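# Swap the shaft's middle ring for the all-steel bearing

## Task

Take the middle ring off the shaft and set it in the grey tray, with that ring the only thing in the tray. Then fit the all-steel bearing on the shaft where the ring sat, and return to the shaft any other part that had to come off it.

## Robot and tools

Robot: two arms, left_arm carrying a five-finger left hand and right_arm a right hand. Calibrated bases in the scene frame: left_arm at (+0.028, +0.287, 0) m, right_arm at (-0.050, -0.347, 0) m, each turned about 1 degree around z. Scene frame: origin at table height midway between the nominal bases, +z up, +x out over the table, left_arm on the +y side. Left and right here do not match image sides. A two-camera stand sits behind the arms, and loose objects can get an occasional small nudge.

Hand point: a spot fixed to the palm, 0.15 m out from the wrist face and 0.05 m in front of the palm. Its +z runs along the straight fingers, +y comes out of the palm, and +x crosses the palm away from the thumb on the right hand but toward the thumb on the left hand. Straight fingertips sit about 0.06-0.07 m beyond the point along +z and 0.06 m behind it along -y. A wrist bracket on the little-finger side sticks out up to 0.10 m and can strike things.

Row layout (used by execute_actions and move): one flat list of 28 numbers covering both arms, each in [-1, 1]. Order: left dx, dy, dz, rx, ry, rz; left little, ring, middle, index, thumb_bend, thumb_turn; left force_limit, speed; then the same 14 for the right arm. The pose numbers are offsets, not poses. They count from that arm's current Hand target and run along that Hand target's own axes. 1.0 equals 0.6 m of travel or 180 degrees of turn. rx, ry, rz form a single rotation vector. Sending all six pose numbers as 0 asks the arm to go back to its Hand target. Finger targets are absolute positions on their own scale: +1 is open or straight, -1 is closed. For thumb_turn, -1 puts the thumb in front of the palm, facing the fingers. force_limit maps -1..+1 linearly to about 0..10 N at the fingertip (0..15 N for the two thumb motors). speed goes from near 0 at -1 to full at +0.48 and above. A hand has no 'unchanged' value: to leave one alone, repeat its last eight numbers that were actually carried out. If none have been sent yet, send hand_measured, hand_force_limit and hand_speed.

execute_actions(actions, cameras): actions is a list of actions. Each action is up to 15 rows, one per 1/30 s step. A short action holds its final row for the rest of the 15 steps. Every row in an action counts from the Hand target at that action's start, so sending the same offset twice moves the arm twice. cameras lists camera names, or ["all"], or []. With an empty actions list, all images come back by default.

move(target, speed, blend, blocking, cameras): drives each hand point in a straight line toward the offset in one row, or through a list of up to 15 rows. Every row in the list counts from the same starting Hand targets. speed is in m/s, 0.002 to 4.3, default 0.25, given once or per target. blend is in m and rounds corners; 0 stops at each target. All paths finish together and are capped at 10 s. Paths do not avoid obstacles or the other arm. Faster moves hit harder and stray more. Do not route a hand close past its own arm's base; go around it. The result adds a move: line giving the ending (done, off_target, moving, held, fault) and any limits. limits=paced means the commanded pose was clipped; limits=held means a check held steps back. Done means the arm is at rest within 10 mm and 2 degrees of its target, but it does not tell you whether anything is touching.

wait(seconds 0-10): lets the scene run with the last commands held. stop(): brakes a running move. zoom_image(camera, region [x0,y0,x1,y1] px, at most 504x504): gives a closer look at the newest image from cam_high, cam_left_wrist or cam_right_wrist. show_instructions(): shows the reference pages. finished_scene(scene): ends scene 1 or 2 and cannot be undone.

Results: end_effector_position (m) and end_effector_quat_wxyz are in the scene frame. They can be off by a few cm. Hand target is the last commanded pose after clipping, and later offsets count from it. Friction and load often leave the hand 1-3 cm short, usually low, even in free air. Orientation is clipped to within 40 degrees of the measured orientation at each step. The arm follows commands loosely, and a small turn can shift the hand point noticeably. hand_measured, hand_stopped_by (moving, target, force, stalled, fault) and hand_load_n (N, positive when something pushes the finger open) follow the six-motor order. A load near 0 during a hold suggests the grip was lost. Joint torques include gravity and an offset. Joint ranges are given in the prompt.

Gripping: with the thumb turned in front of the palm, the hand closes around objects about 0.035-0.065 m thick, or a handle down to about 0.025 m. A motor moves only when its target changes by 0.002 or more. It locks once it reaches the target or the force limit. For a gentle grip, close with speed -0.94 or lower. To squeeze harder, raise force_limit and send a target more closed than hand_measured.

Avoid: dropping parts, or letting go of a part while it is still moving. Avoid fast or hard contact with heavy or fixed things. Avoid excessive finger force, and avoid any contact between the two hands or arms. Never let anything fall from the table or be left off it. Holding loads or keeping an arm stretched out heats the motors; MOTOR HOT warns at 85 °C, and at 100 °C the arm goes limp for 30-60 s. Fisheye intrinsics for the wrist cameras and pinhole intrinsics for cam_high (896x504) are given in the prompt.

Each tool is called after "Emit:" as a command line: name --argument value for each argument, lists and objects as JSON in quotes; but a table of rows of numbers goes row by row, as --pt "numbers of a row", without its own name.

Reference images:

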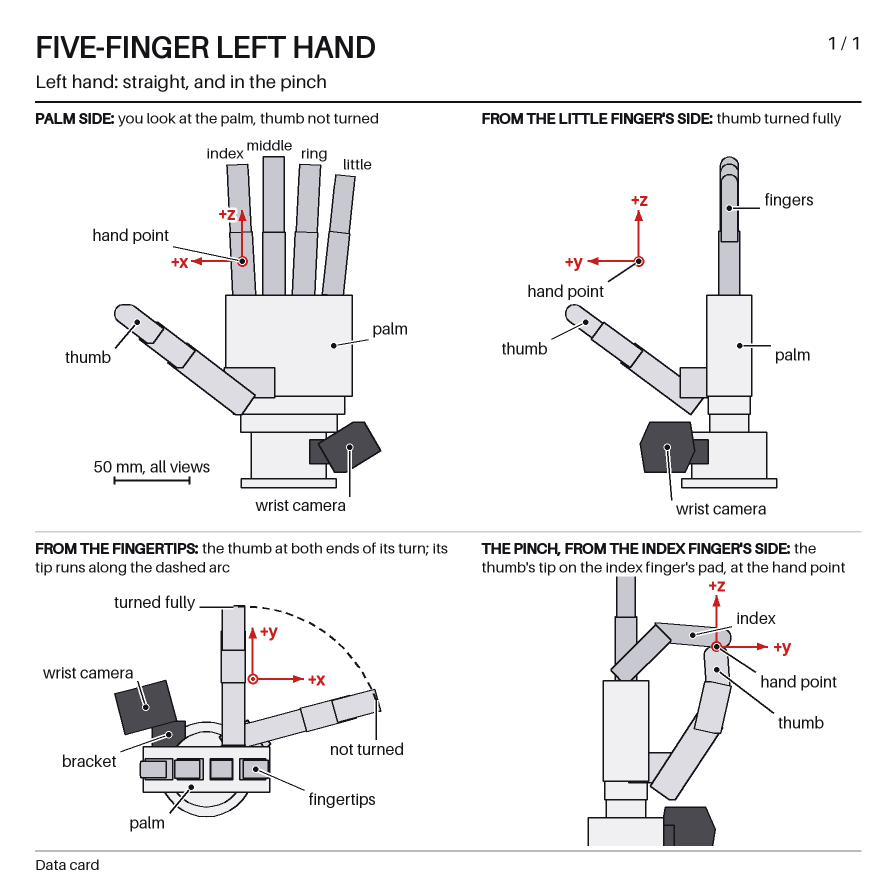

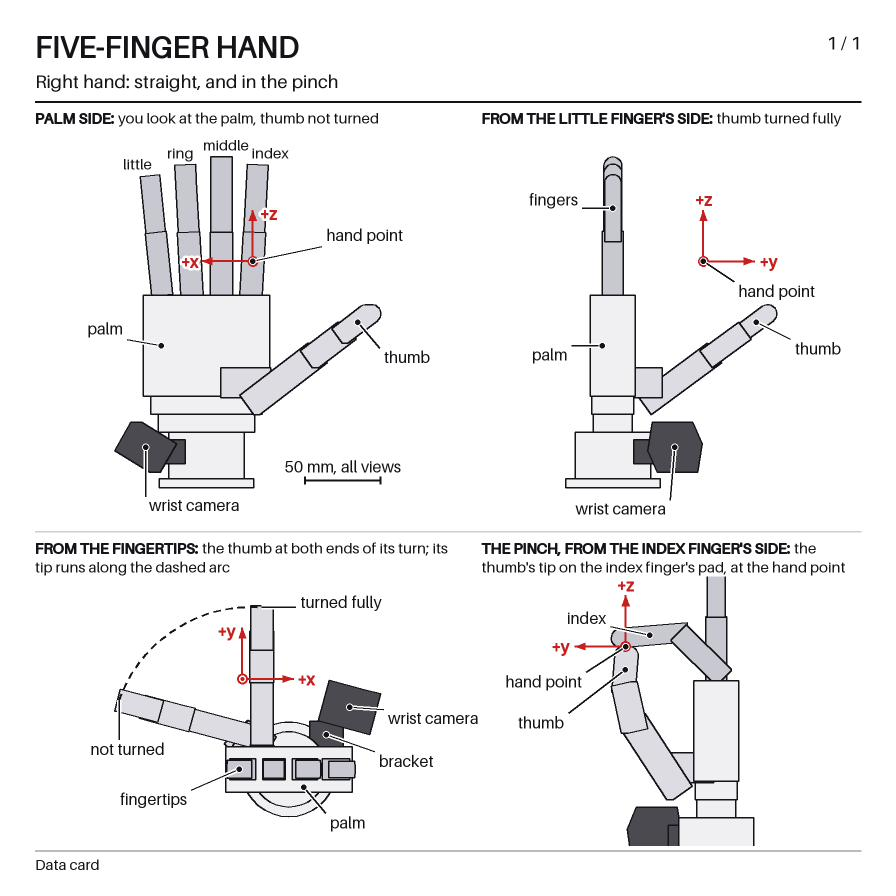

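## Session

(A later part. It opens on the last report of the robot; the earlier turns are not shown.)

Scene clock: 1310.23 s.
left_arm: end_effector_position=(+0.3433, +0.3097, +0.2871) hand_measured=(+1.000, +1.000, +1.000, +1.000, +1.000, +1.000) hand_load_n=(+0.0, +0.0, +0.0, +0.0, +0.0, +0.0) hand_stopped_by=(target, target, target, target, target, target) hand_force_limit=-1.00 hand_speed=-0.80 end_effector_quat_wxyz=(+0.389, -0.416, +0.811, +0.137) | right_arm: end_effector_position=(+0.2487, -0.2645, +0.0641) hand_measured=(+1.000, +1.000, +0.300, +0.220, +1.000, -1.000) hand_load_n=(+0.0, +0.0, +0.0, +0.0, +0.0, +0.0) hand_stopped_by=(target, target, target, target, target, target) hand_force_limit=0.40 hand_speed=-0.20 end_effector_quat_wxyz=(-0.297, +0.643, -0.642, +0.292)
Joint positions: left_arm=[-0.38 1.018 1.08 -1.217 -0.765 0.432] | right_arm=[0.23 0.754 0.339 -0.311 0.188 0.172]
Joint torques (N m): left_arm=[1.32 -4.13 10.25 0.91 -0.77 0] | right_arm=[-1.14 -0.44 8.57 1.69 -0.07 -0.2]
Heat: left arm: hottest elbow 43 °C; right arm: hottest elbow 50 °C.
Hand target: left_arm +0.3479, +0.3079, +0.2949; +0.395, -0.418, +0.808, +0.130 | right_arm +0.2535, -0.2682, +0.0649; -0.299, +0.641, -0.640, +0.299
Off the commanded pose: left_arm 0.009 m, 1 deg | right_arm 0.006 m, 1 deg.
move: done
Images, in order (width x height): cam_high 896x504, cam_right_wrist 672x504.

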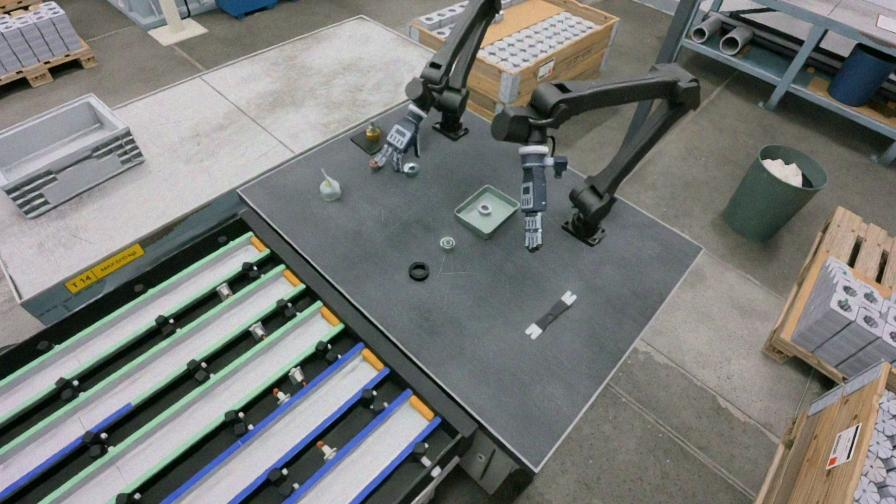

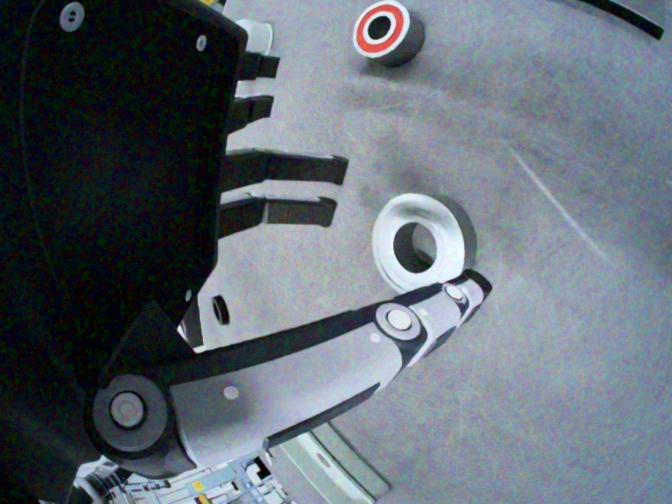

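Emit:
move --target '[0,0,0,0,0,0,1,1,1,1,1,1,-1,-0.8,-0.0045,0.0362,0.0282,0,0,0,1,1,0.3,0.22,1,-1,0.4,-0.2]' --speed 0.08 --cameras '["cam_high","cam_right_wrist"]'

Emit:
zoom_image --camera "cam_high" --region '[380, 130, 450, 200]'

Emit:
zoom_image --camera "cam_right_wrist" --region '[300, 100, 550, 350]'

Scene clock: 1339.83 s.
left_arm: end_effector_position=(+0.3433, +0.3097, +0.2871) hand_measured=(+1.000, +1.000, +1.000, +1.000, +1.000, +1.000) hand_load_n=(+0.0, +0.0, +0.0, +0.0, +0.0, +0.0) hand_stopped_by=(target, target, target, target, target, target) hand_force_limit=-1.00 hand_speed=-0.80 end_effector_quat_wxyz=(+0.389, -0.416, +0.811, +0.137) | right_arm: end_effector_position=(+0.2507, -0.2653, +0.0388) hand_measured=(+1.000, +1.000, +0.300, +0.220, +1.000, -1.000) hand_load_n=(+0.0, +0.0, +0.0, +0.0, +0.0, +0.0) hand_stopped_by=(target, target, target, target, target, target) hand_force_limit=0.40 hand_speed=-0.20 end_effector_quat_wxyz=(-0.297, +0.641, -0.643, +0.295)
Joint positions: left_arm=[-0.38 1.018 1.08 -1.217 -0.765 0.432] | right_arm=[0.23 0.824 0.288 -0.186 0.194 0.172]
Joint torques (N m): left_arm=[1.26 -4.19 10.25 0.91 -0.77 0] | right_arm=[-0.09 -0.79 7.76 1.87 0.11 -0.1]
Heat: left arm: hottest elbow 43 °C; right arm: hottest elbow 46 °C.
Hand target: left_arm +0.3479, +0.3079, +0.2949; +0.395, -0.418, +0.808, +0.130 | right_arm +0.2526, -0.2655, +0.0375; -0.299, +0.641, -0.640, +0.299
Off the commanded pose: left_arm 0.009 m, 1 deg | right_arm 0.002 m, 0 deg.
move: done
Images, in order (width x height): cam_high 896x504, cam_right_wrist 672x504.

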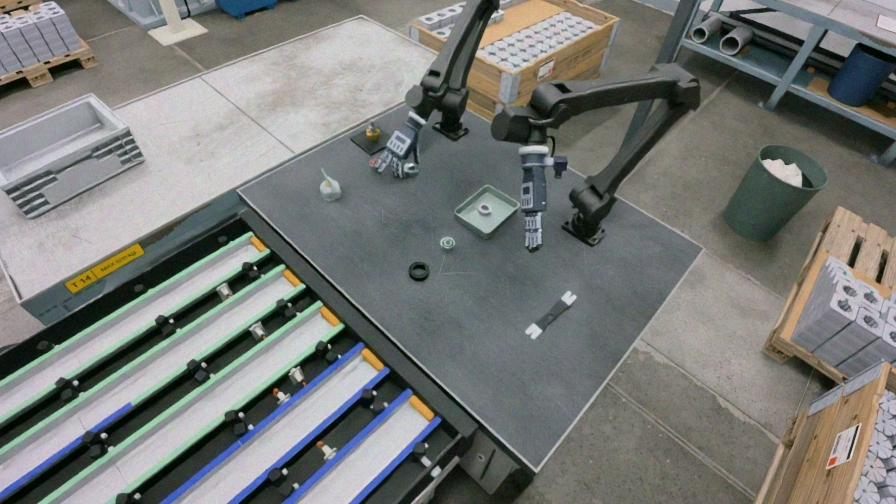

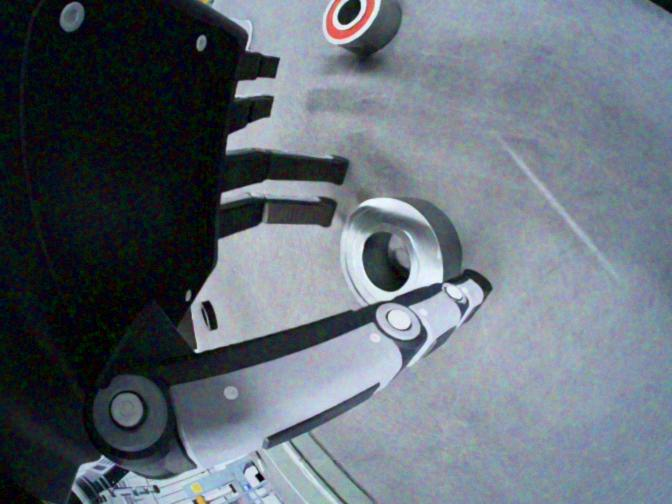

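Scaled by 7.200 from the camera's 896x504 image, which has a finer 1280x720 frame.

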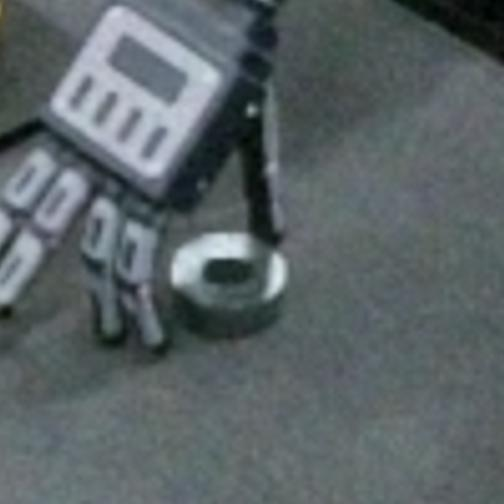

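Scaled by 2.016 from the camera's 672x504 image, which has a finer 960x720 frame.

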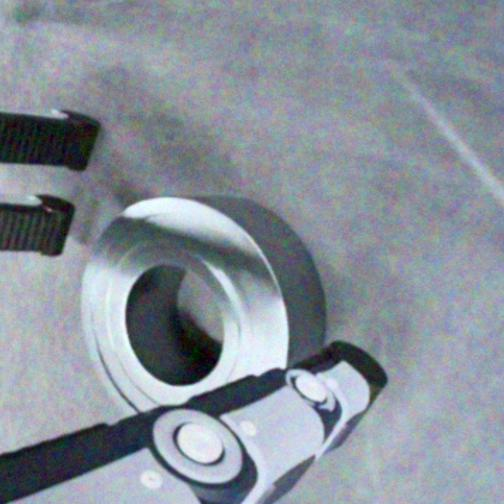

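Emit:
move --target '[0,0,0,0,0,0,1,1,1,1,1,1,-1,-0.8,-0.0183,0.001,-0.001,0,0,0,1,1,0.3,0.22,1,-1,0.4,-0.2]' --speed 0.08 --cameras '["cam_right_wrist"]'

Emit:
zoom_image --camera "cam_right_wrist" --region '[300, 100, 550, 350]'

Scene clock: 1371.73 s.
left_arm: end_effector_position=(+0.3433, +0.3097, +0.2871) hand_measured=(+1.000, +1.000, +1.000, +1.000, +1.000, +1.000) hand_load_n=(+0.0, +0.0, +0.0, +0.0, +0.0, +0.0) hand_stopped_by=(target, target, target, target, target, target) hand_force_limit=-1.00 hand_speed=-0.80 end_effector_quat_wxyz=(+0.389, -0.416, +0.811, +0.137) | right_arm: end_effector_position=(+0.2501, -0.2627, +0.0376) hand_measured=(+1.000, +1.000, +0.300, +0.220, +1.000, -1.000) hand_load_n=(+0.0, +0.0, -0.5, +0.0, +0.0, +0.0) hand_stopped_by=(target, target, target, target, target, target) hand_force_limit=0.40 hand_speed=-0.20 end_effector_quat_wxyz=(-0.291, +0.643, -0.640, +0.304)
Joint positions: left_arm=[-0.38 1.018 1.08 -1.217 -0.765 0.432] | right_arm=[0.265 0.83 0.288 -0.185 0.238 0.182]
Joint torques (N m): left_arm=[1.26 -4.19 10.25 0.91 -0.77 0] | right_arm=[1.44 -0.26 8.14 1.72 -0.07 0.19]
Heat: left arm: hottest elbow 43 °C; right arm: hottest elbow 43 °C.
Hand target: left_arm +0.3479, +0.3079, +0.2949; +0.395, -0.418, +0.808, +0.130 | right_arm +0.2518, -0.2546, +0.0374; -0.299, +0.641, -0.641, +0.299
Off the commanded pose: left_arm 0.009 m, 1 deg | right_arm 0.008 m, 1 deg.
move: done
Images, in order (width x height): cam_right_wrist 672x504.

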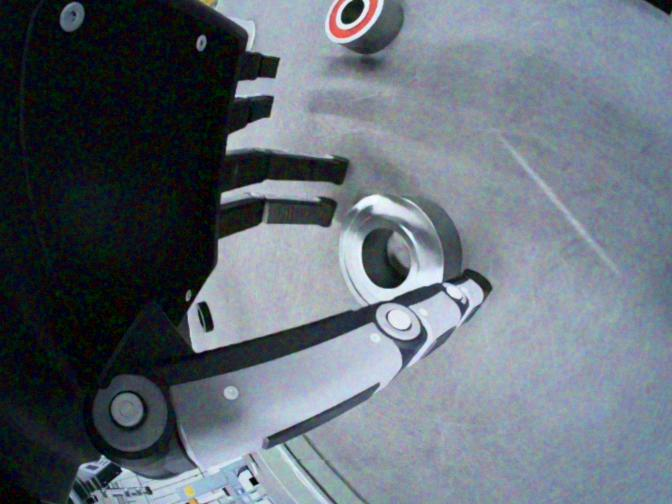

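Scaled by 2.016 from the camera's 672x504 image, which has a finer 960x720 frame.

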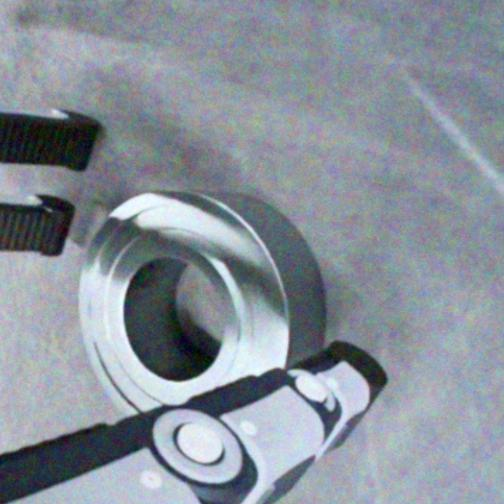

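Emit:
move --pt "0 0 0 0 0 0 1 1 1 1 1 1 -1 -0.8 0 -0.0804 -0.0675 0 0 0 1 1 0.3 0.22 1 -1 0.4 -0.2" --pt "0 0 0 0 0 0 1 1 1 1 1 1 -1 -0.8 -0.05 -0.0804 -0.0675 0 0 0 1 1 0.3 0.22 1 -1 0.4 -0.2" --pt "0 0 0 0 0 0 1 1 1 1 1 1 -1 -0.8 0.0123 -0.0804 -0.0675 0 0 0 1 1 0.3 0.22 1 -1 0.4 -0.2" --pt "0 0 0 0 0 0 1 1 1 1 1 1 -1 -0.8 0.0123 0.0013 0.0011 0 0 0 1 1 0.3 0.22 1 -1 0.4 -0.2" --speed 0.12 --cameras '["cam_right_wrist"]'

Emit:
zoom_image --camera "cam_right_wrist" --region '[300, 100, 550, 350]'

Scene clock: 1393.37 s.
left_arm: end_effector_position=(+0.3433, +0.3097, +0.2871) hand_measured=(+1.000, +1.000, +1.000, +1.000, +1.000, +1.000) hand_load_n=(+0.0, +0.5, +0.0, +0.0, +0.0, +0.0) hand_stopped_by=(target, target, target, target, target, target) hand_force_limit=-1.00 hand_speed=-0.80 end_effector_quat_wxyz=(+0.389, -0.416, +0.811, +0.137) | right_arm: end_effector_position=(+0.2493, -0.2577, +0.0385) hand_measured=(+1.000, +1.000, +0.300, +0.220, +1.000, -1.000) hand_load_n=(+0.0, -0.5, -0.5, +0.0, +0.0, +0.0) hand_stopped_by=(target, target, target, target, target, target) hand_force_limit=0.40 hand_speed=-0.20 end_effector_quat_wxyz=(-0.300, +0.641, -0.642, +0.294)
Joint positions: left_arm=[-0.38 1.018 1.08 -1.217 -0.765 0.432] | right_arm=[0.263 0.826 0.286 -0.184 0.213 0.196]
Joint torques (N m): left_arm=[1.26 -4.25 10.24 0.91 -0.77 0] | right_arm=[-1.08 -0.85 7.77 1.73 -0.08 -0.23]
Heat: left arm: hottest elbow 44 °C; right arm: hottest elbow 43 °C.
Hand target: left_arm +0.3479, +0.3079, +0.2949; +0.395, -0.418, +0.808, +0.130 | right_arm +0.2517, -0.2620, +0.0364; -0.299, +0.641, -0.641, +0.299
Off the commanded pose: left_arm 0.009 m, 1 deg | right_arm 0.005 m, 1 deg.
move: done
Images, in order (width x height): cam_right_wrist 672x504.

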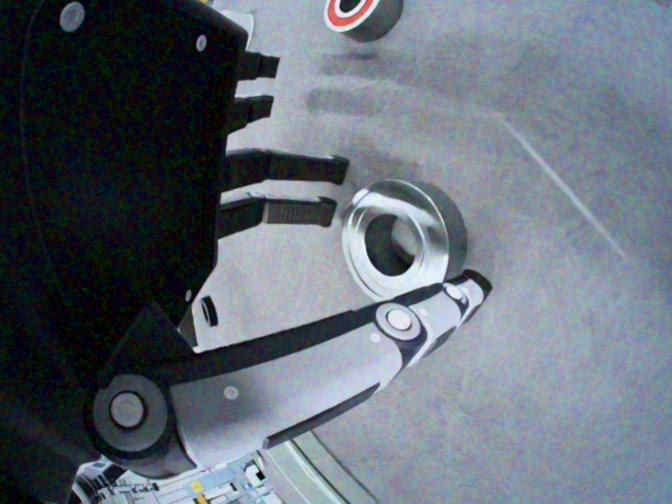

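Scaled by 2.016 from the camera's 672x504 image, which has a finer 960x720 frame.

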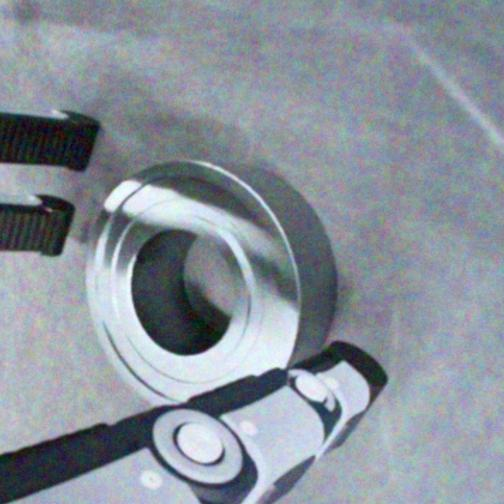

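Emit:
move --target '[0,0,0,0,0,0,1,1,1,1,1,1,-1,-0.8,0,0,0,0,0,0,1,1,-0.6,-0.63,0.6,-1,0.4,-0.8]' --speed 0.1 --cameras '["cam_high","cam_right_wrist"]'

Emit:
zoom_image --camera "cam_high" --region '[380, 130, 450, 200]'

Emit:
zoom_image --camera "cam_right_wrist" --region '[300, 100, 550, 350]'

Scene clock: 1407.10 s.
left_arm: end_effector_position=(+0.3433, +0.3097, +0.2871) hand_measured=(+1.000, +1.000, +1.000, +1.000, +1.000, +1.000) hand_load_n=(+0.0, +0.0, +0.0, +0.0, +0.0, +0.0) hand_stopped_by=(target, target, target, target, target, target) hand_force_limit=-1.00 hand_speed=-0.80 end_effector_quat_wxyz=(+0.389, -0.416, +0.811, +0.137) | right_arm: end_effector_position=(+0.2485, -0.2578, +0.0370) hand_measured=(+1.000, +1.000, -0.008, -0.032, +0.868, -1.000) hand_load_n=(+0.0, +0.0, +11.0, +5.0, +14.5, +2.0) hand_stopped_by=(target, target, force, force, force, target) hand_force_limit=0.40 hand_speed=-0.80 end_effector_quat_wxyz=(-0.299, +0.642, -0.642, +0.293)
Joint positions: left_arm=[-0.38 1.018 1.08 -1.217 -0.765 0.432] | right_arm=[0.263 0.828 0.285 -0.183 0.211 0.196]
Joint torques (N m): left_arm=[1.26 -4.19 10.24 0.91 -0.77 0] | right_arm=[-1.2 -0.91 7.87 1.81 -0.01 -0.21]
Heat: left arm: hottest elbow 44 °C; right arm: hottest elbow 43 °C.
Hand target: left_arm +0.3479, +0.3079, +0.2949; +0.395, -0.418, +0.808, +0.130 | right_arm +0.2518, -0.2620, +0.0364; -0.299, +0.641, -0.641, +0.299
Off the commanded pose: left_arm 0.009 m, 1 deg | right_arm 0.005 m, 1 deg.
move: done
Images, in order (width x height): cam_high 896x504, cam_right_wrist 672x504.

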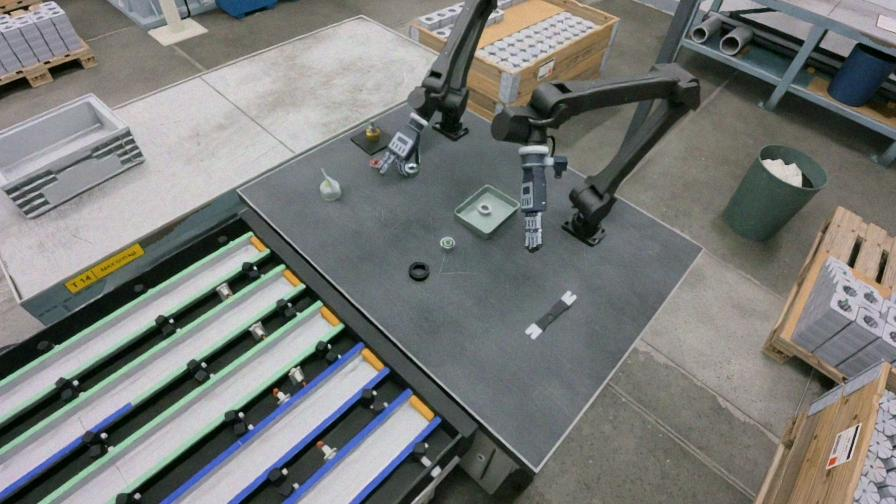

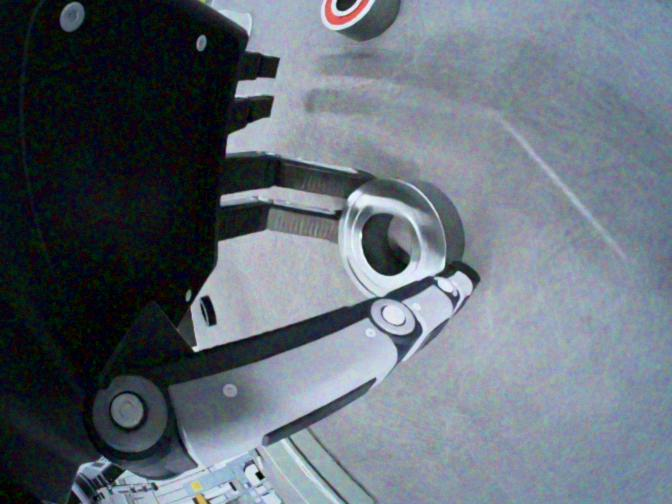

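Scaled by 7.200 from the camera's 896x504 image, which has a finer 1280x720 frame.

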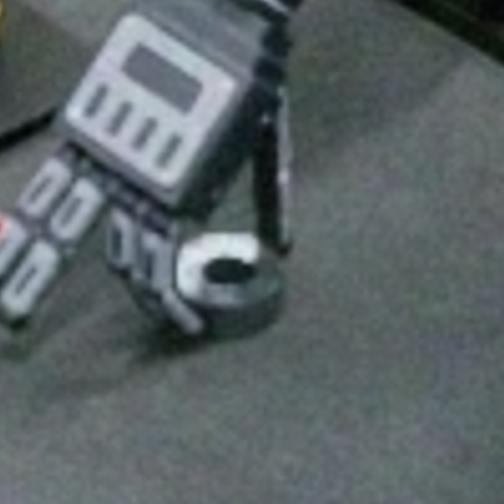

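Scaled by 2.016 from the camera's 672x504 image, which has a finer 960x720 frame.

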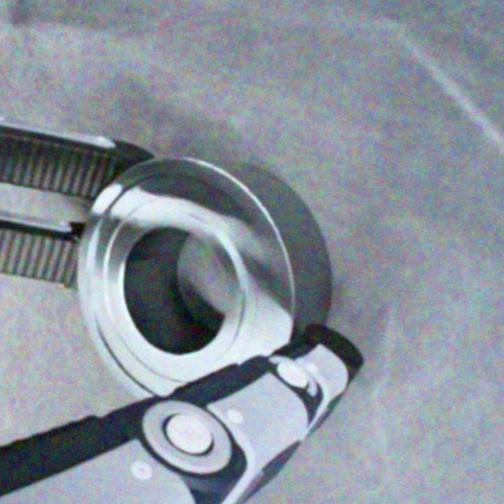

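Emit:
move --pt "0 0 0 0 0 0 1 1 1 1 1 1 -1 -0.8 0 -0.1787 -0.15 0 0 0 1 1 -0.6 -0.63 0.6 -1 0.4 -0.8" --pt "0 0 0 0 0 0 1 1 1 1 1 1 -1 -0.8 0.3733 -0.158 -0.1747 0 0 0 1 1 -0.6 -0.63 0.6 -1 0.4 -0.8" --pt "0 0 0 0 0 0 1 1 1 1 1 1 -1 -0.8 0.3733 -0.1243 -0.1463 0 0 0 1 1 -0.6 -0.63 0.6 -1 0.4 -0.8" --speed 0.15 --blend '[0.03,0,0]' --cameras '["cam_high","cam_right_wrist"]'

Emit:
zoom_image --camera "cam_high" --region '[340, 90, 410, 160]'

Emit:
zoom_image --camera "cam_right_wrist" --region '[300, 100, 550, 350]'

Scene clock: 1452.63 s.
left_arm: end_effector_position=(+0.3433, +0.3097, +0.2871) hand_measured=(+1.000, +1.000, +1.000, +1.000, +1.000, +1.000) hand_load_n=(+0.0, +0.0, +0.0, +0.0, +0.0, +0.0) hand_stopped_by=(target, target, target, target, target, target) hand_force_limit=-1.00 hand_speed=-0.80 end_effector_quat_wxyz=(+0.389, -0.416, +0.811, +0.137) | right_arm: end_effector_position=(+0.2266, -0.4751, +0.1411) hand_measured=(+1.000, +1.000, -0.008, -0.032, +0.868, -1.000) hand_load_n=(+0.0, +0.0, +11.0, +5.0, +14.5, +1.5) hand_stopped_by=(target, target, force, force, force, target) hand_force_limit=0.40 hand_speed=-0.80 end_effector_quat_wxyz=(-0.300, +0.641, -0.649, +0.280)
Joint positions: left_arm=[-0.38 1.018 1.08 -1.217 -0.765 0.432] | right_arm=[-0.791 0.839 0.613 -0.675 -0.561 -0.552]
Joint torques (N m): left_arm=[1.26 -4.25 10.24 0.92 -0.77 0] | right_arm=[-0.91 -2.78 9.95 1.66 -0.6 -0.16]
Heat: left arm: hottest elbow 44 °C; right arm: hottest elbow 44 °C.
Hand target: left_arm +0.3479, +0.3079, +0.2949; +0.395, -0.418, +0.808, +0.130 | right_arm +0.2327, -0.4859, +0.1501; -0.299, +0.641, -0.640, +0.299
Off the commanded pose: left_arm 0.009 m, 1 deg | right_arm 0.015 m, 2 deg.
move: off_target (right_arm)
Images, in order (width x height): cam_high 896x504, cam_right_wrist 672x504.

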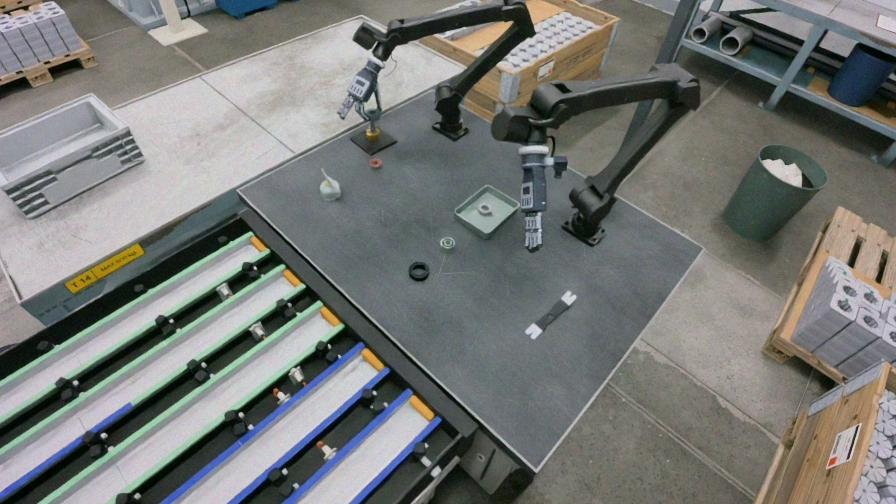

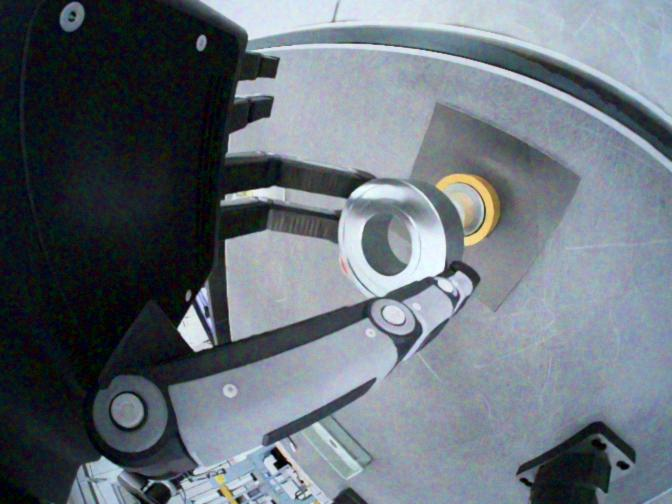

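Scaled by 7.200 from the camera's 896x504 image, which has a finer 1280x720 frame.

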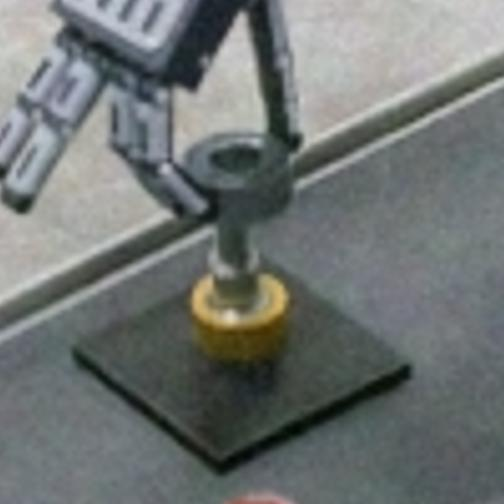

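Scaled by 2.016 from the camera's 672x504 image, which has a finer 960x720 frame.

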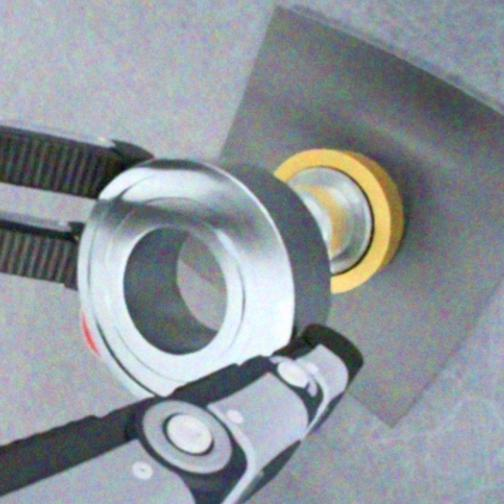

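Emit:
zoom_image --camera "cam_high" --region '[358, 104, 388, 134]'

Scaled by 16.800 from the camera's 896x504 image, which has a finer 1280x720 frame.

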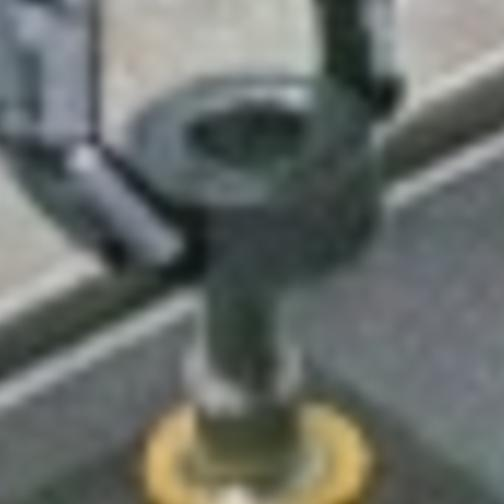

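Emit:
move --target '[0,0,0,0,0,0,1,1,1,1,1,1,-1,-0.8,0.0033,0.0292,0.0222,0,0,0,1,1,-0.6,-0.63,0.6,-1,0.4,-0.8]' --speed 0.1 --cameras '["cam_high","cam_right_wrist"]'

Emit:
zoom_image --camera "cam_high" --region '[358, 104, 388, 134]'

Emit:
zoom_image --camera "cam_right_wrist" --region '[350, 150, 500, 300]'

Scene clock: 1575.03 s.
left_arm: end_effector_position=(+0.3433, +0.3097, +0.2871) hand_measured=(+1.000, +1.000, +1.000, +1.000, +1.000, +1.000) hand_load_n=(+0.0, +0.0, +0.0, +0.0, +0.0, +0.0) hand_stopped_by=(target, target, target, target, target, target) hand_force_limit=-1.00 hand_speed=-0.80 end_effector_quat_wxyz=(+0.389, -0.416, +0.811, +0.137) | right_arm: end_effector_position=(+0.2279, -0.4788, +0.1230) hand_measured=(+1.000, +1.000, -0.008, -0.032, +0.868, -1.000) hand_load_n=(+0.0, +0.0, +11.0, +5.0, +14.5, +1.5) hand_stopped_by=(target, target, force, force, force, target) hand_force_limit=0.40 hand_speed=-0.80 end_effector_quat_wxyz=(-0.300, +0.641, -0.647, +0.283)
Joint positions: left_arm=[-0.38 1.018 1.08 -1.217 -0.765 0.432] | right_arm=[-0.799 0.865 0.575 -0.608 -0.567 -0.559]
Joint torques (N m): left_arm=[1.26 -4.19 10.25 0.92 -0.77 0] | right_arm=[-1.2 -2.73 9.13 1.69 -0.61 -0.18]
Heat: left arm: hottest elbow 44 °C; right arm: hottest elbow 44 °C.
Hand target: left_arm +0.3479, +0.3079, +0.2949; +0.395, -0.418, +0.808, +0.130 | right_arm +0.2316, -0.4879, +0.1280; -0.299, +0.641, -0.641, +0.299
Off the commanded pose: left_arm 0.009 m, 1 deg | right_arm 0.011 m, 2 deg.
move: off_target (right_arm)
Images, in order (width x height): cam_high 896x504, cam_right_wrist 672x504.

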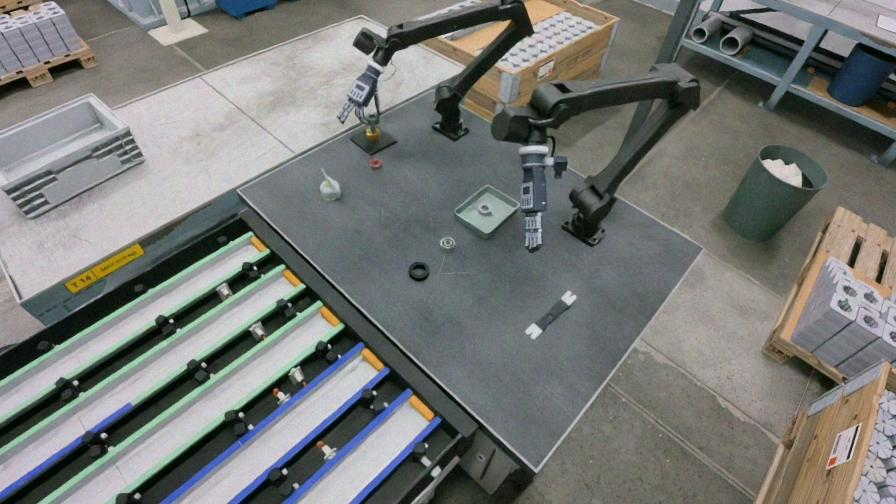

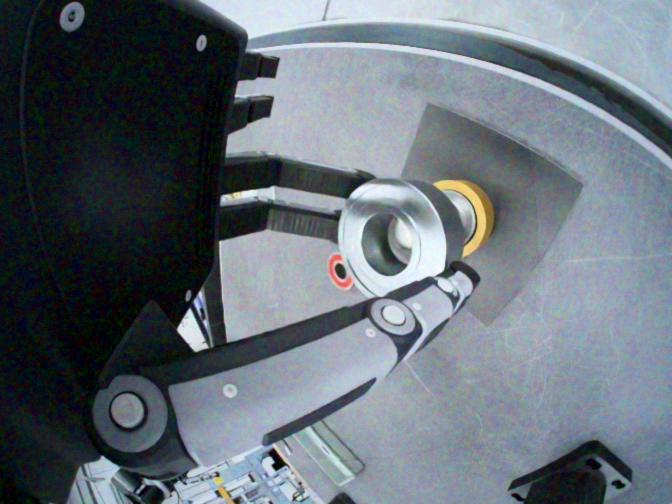

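Scaled by 16.800 from the camera's 896x504 image, which has a finer 1280x720 frame.

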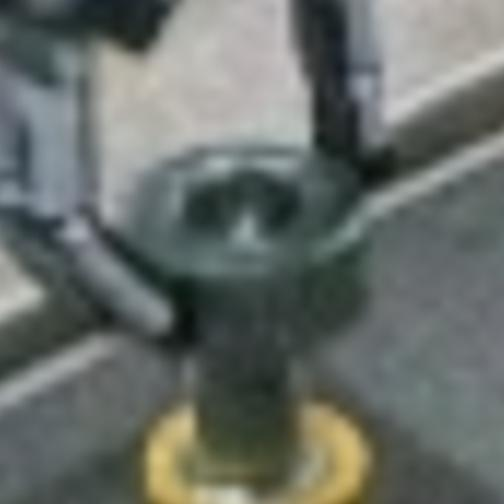

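Scaled by 3.360 from the camera's 672x504 image, which has a finer 960x720 frame.

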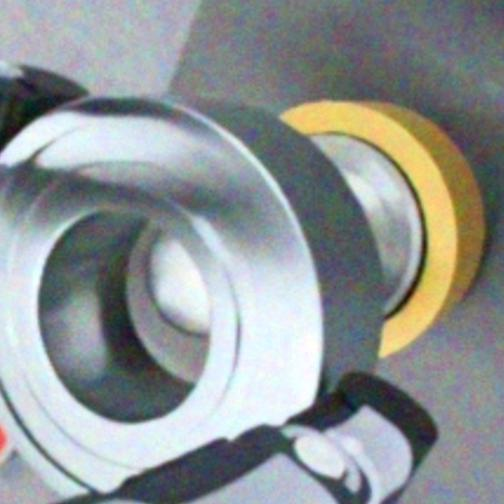

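Emit:
move --target '[0,0,0,0,0,0,1,1,1,1,1,1,-1,-0.8,0.0017,0.022,0.0206,0,0,0,1,1,-0.6,-0.63,0.6,-1,0.4,-0.8]' --speed 0.05 --cameras '["cam_high","cam_right_wrist"]'

Emit:
zoom_image --camera "cam_high" --region '[358, 104, 388, 134]'

Emit:
zoom_image --camera "cam_right_wrist" --region '[350, 150, 500, 300]'

Scene clock: 1600.33 s.
left_arm: end_effector_position=(+0.3433, +0.3097, +0.2871) hand_measured=(+1.000, +1.000, +1.000, +1.000, +1.000, +1.000) hand_load_n=(+0.0, +0.0, +0.0, +0.0, +0.0, +0.0) hand_stopped_by=(target, target, target, target, target, target) hand_force_limit=-1.00 hand_speed=-0.80 end_effector_quat_wxyz=(+0.389, -0.416, +0.811, +0.137) | right_arm: end_effector_position=(+0.2292, -0.4801, +0.1059) hand_measured=(+1.000, +1.000, -0.008, -0.032, +0.868, -1.000) hand_load_n=(+0.0, +0.0, +11.0, +5.0, +14.5, +1.5) hand_stopped_by=(target, target, force, force, force, target) hand_force_limit=0.40 hand_speed=-0.80 end_effector_quat_wxyz=(-0.300, +0.642, -0.646, +0.284)
Joint positions: left_arm=[-0.38 1.018 1.08 -1.217 -0.765 0.432] | right_arm=[-0.799 0.891 0.539 -0.545 -0.567 -0.56]
Joint torques (N m): left_arm=[1.26 -4.19 10.24 0.92 -0.77 0] | right_arm=[-1.08 -2.73 8.88 1.61 -0.6 -0.18]
Heat: left arm: hottest elbow 44 °C; right arm: hottest elbow 44 °C.
Hand target: left_arm +0.3479, +0.3079, +0.2949; +0.395, -0.418, +0.808, +0.130 | right_arm +0.2327, -0.4889, +0.1100; -0.299, +0.641, -0.640, +0.299
Off the commanded pose: left_arm 0.009 m, 1 deg | right_arm 0.010 m, 2 deg.
move: done
Images, in order (width x height): cam_high 896x504, cam_right_wrist 672x504.

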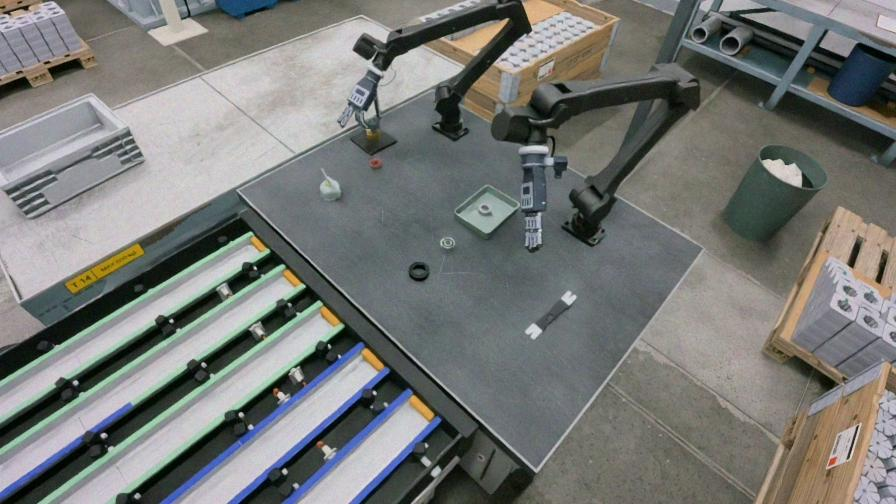

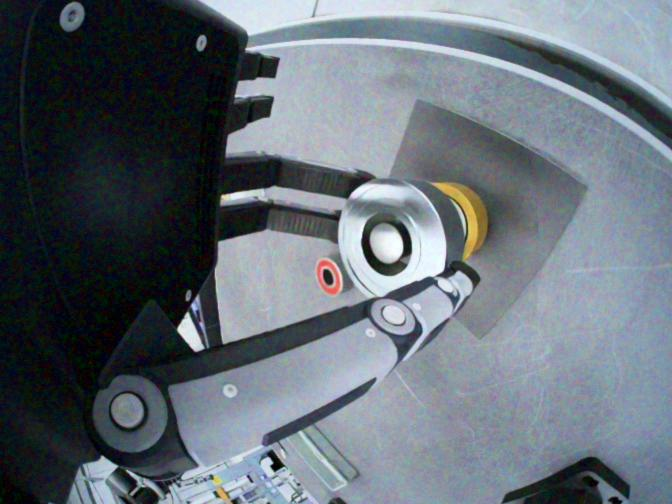

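Scaled by 16.800 from the camera's 896x504 image, which has a finer 1280x720 frame.

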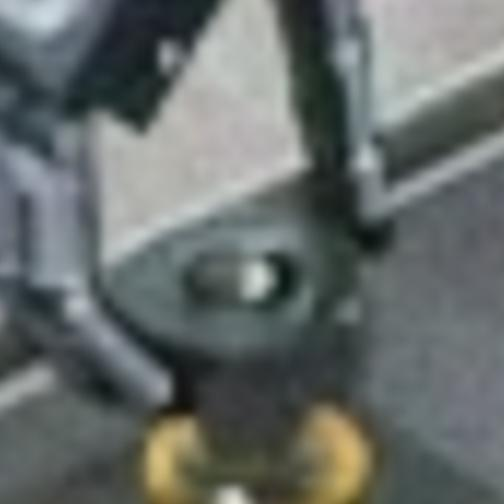

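Scaled by 3.360 from the camera's 672x504 image, which has a finer 960x720 frame.

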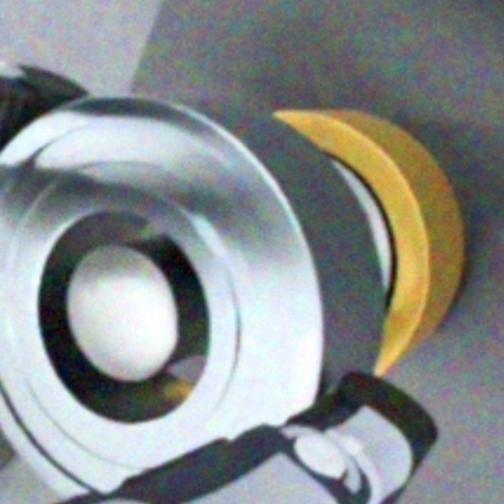

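Emit:
move --target '[0,0,0,0,0,0,1,1,1,1,1,1,-1,-0.8,-0.0012,0.0172,0.0139,0,0,0,1,1,-0.6,-0.63,0.6,-1,0.4,-0.8]' --speed 0.04 --cameras '["cam_high","cam_right_wrist"]'

Emit:
zoom_image --camera "cam_high" --region '[358, 104, 388, 134]'

Emit:
zoom_image --camera "cam_right_wrist" --region '[350, 150, 500, 300]'

Scene clock: 1614.67 s.
left_arm: end_effector_position=(+0.3433, +0.3097, +0.2871) hand_measured=(+1.000, +1.000, +1.000, +1.000, +1.000, +1.000) hand_load_n=(+0.0, +0.0, +0.0, +0.0, +0.0, +0.0) hand_stopped_by=(target, target, target, target, target, target) hand_force_limit=-1.00 hand_speed=-0.80 end_effector_quat_wxyz=(+0.389, -0.416, +0.811, +0.137) | right_arm: end_effector_position=(+0.2295, -0.4808, +0.0940) hand_measured=(+1.000, +1.000, -0.008, -0.032, +0.868, -1.000) hand_load_n=(+0.0, -0.5, +11.0, +5.0, +14.5, +1.5) hand_stopped_by=(target, target, force, force, force, target) hand_force_limit=0.40 hand_speed=-0.80 end_effector_quat_wxyz=(-0.300, +0.642, -0.645, +0.287)
Joint positions: left_arm=[-0.38 1.018 1.08 -1.217 -0.765 0.432] | right_arm=[-0.8 0.907 0.512 -0.496 -0.567 -0.562]
Joint torques (N m): left_arm=[1.26 -4.19 10.25 0.92 -0.77 0] | right_arm=[-1.03 -2.61 8.53 1.62 -0.58 -0.13]
Heat: left arm: hottest elbow 44 °C; right arm: hottest elbow 44 °C.
Hand target: left_arm +0.3479, +0.3079, +0.2949; +0.395, -0.418, +0.808, +0.130 | right_arm +0.2324, -0.4882, +0.0967; -0.299, +0.641, -0.641, +0.299
Off the commanded pose: left_arm 0.009 m, 1 deg | right_arm 0.008 m, 1 deg.
move: done
Images, in order (width x height): cam_high 896x504, cam_right_wrist 672x504.

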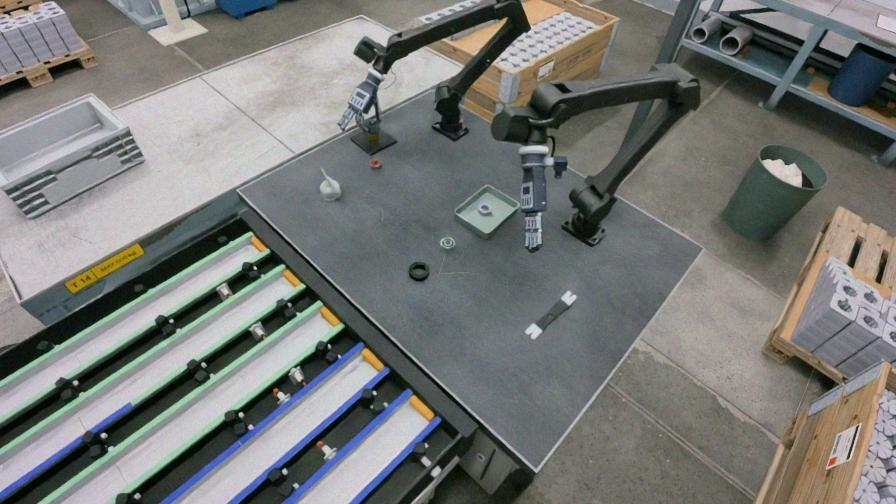

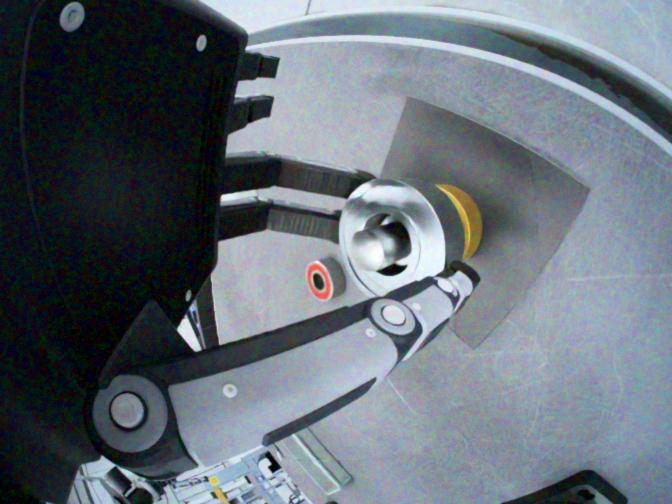

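Scaled by 16.800 from the camera's 896x504 image, which has a finer 1280x720 frame.

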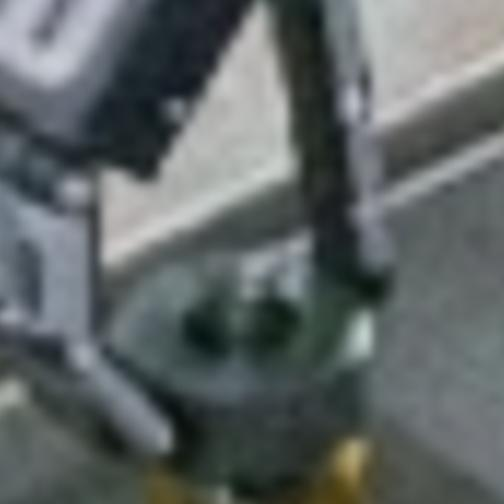

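Scaled by 3.360 from the camera's 672x504 image, which has a finer 960x720 frame.

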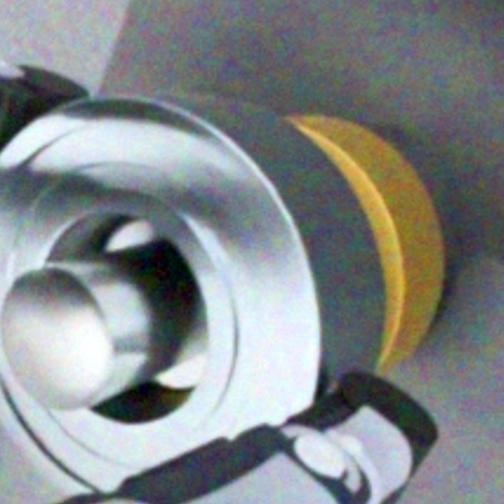

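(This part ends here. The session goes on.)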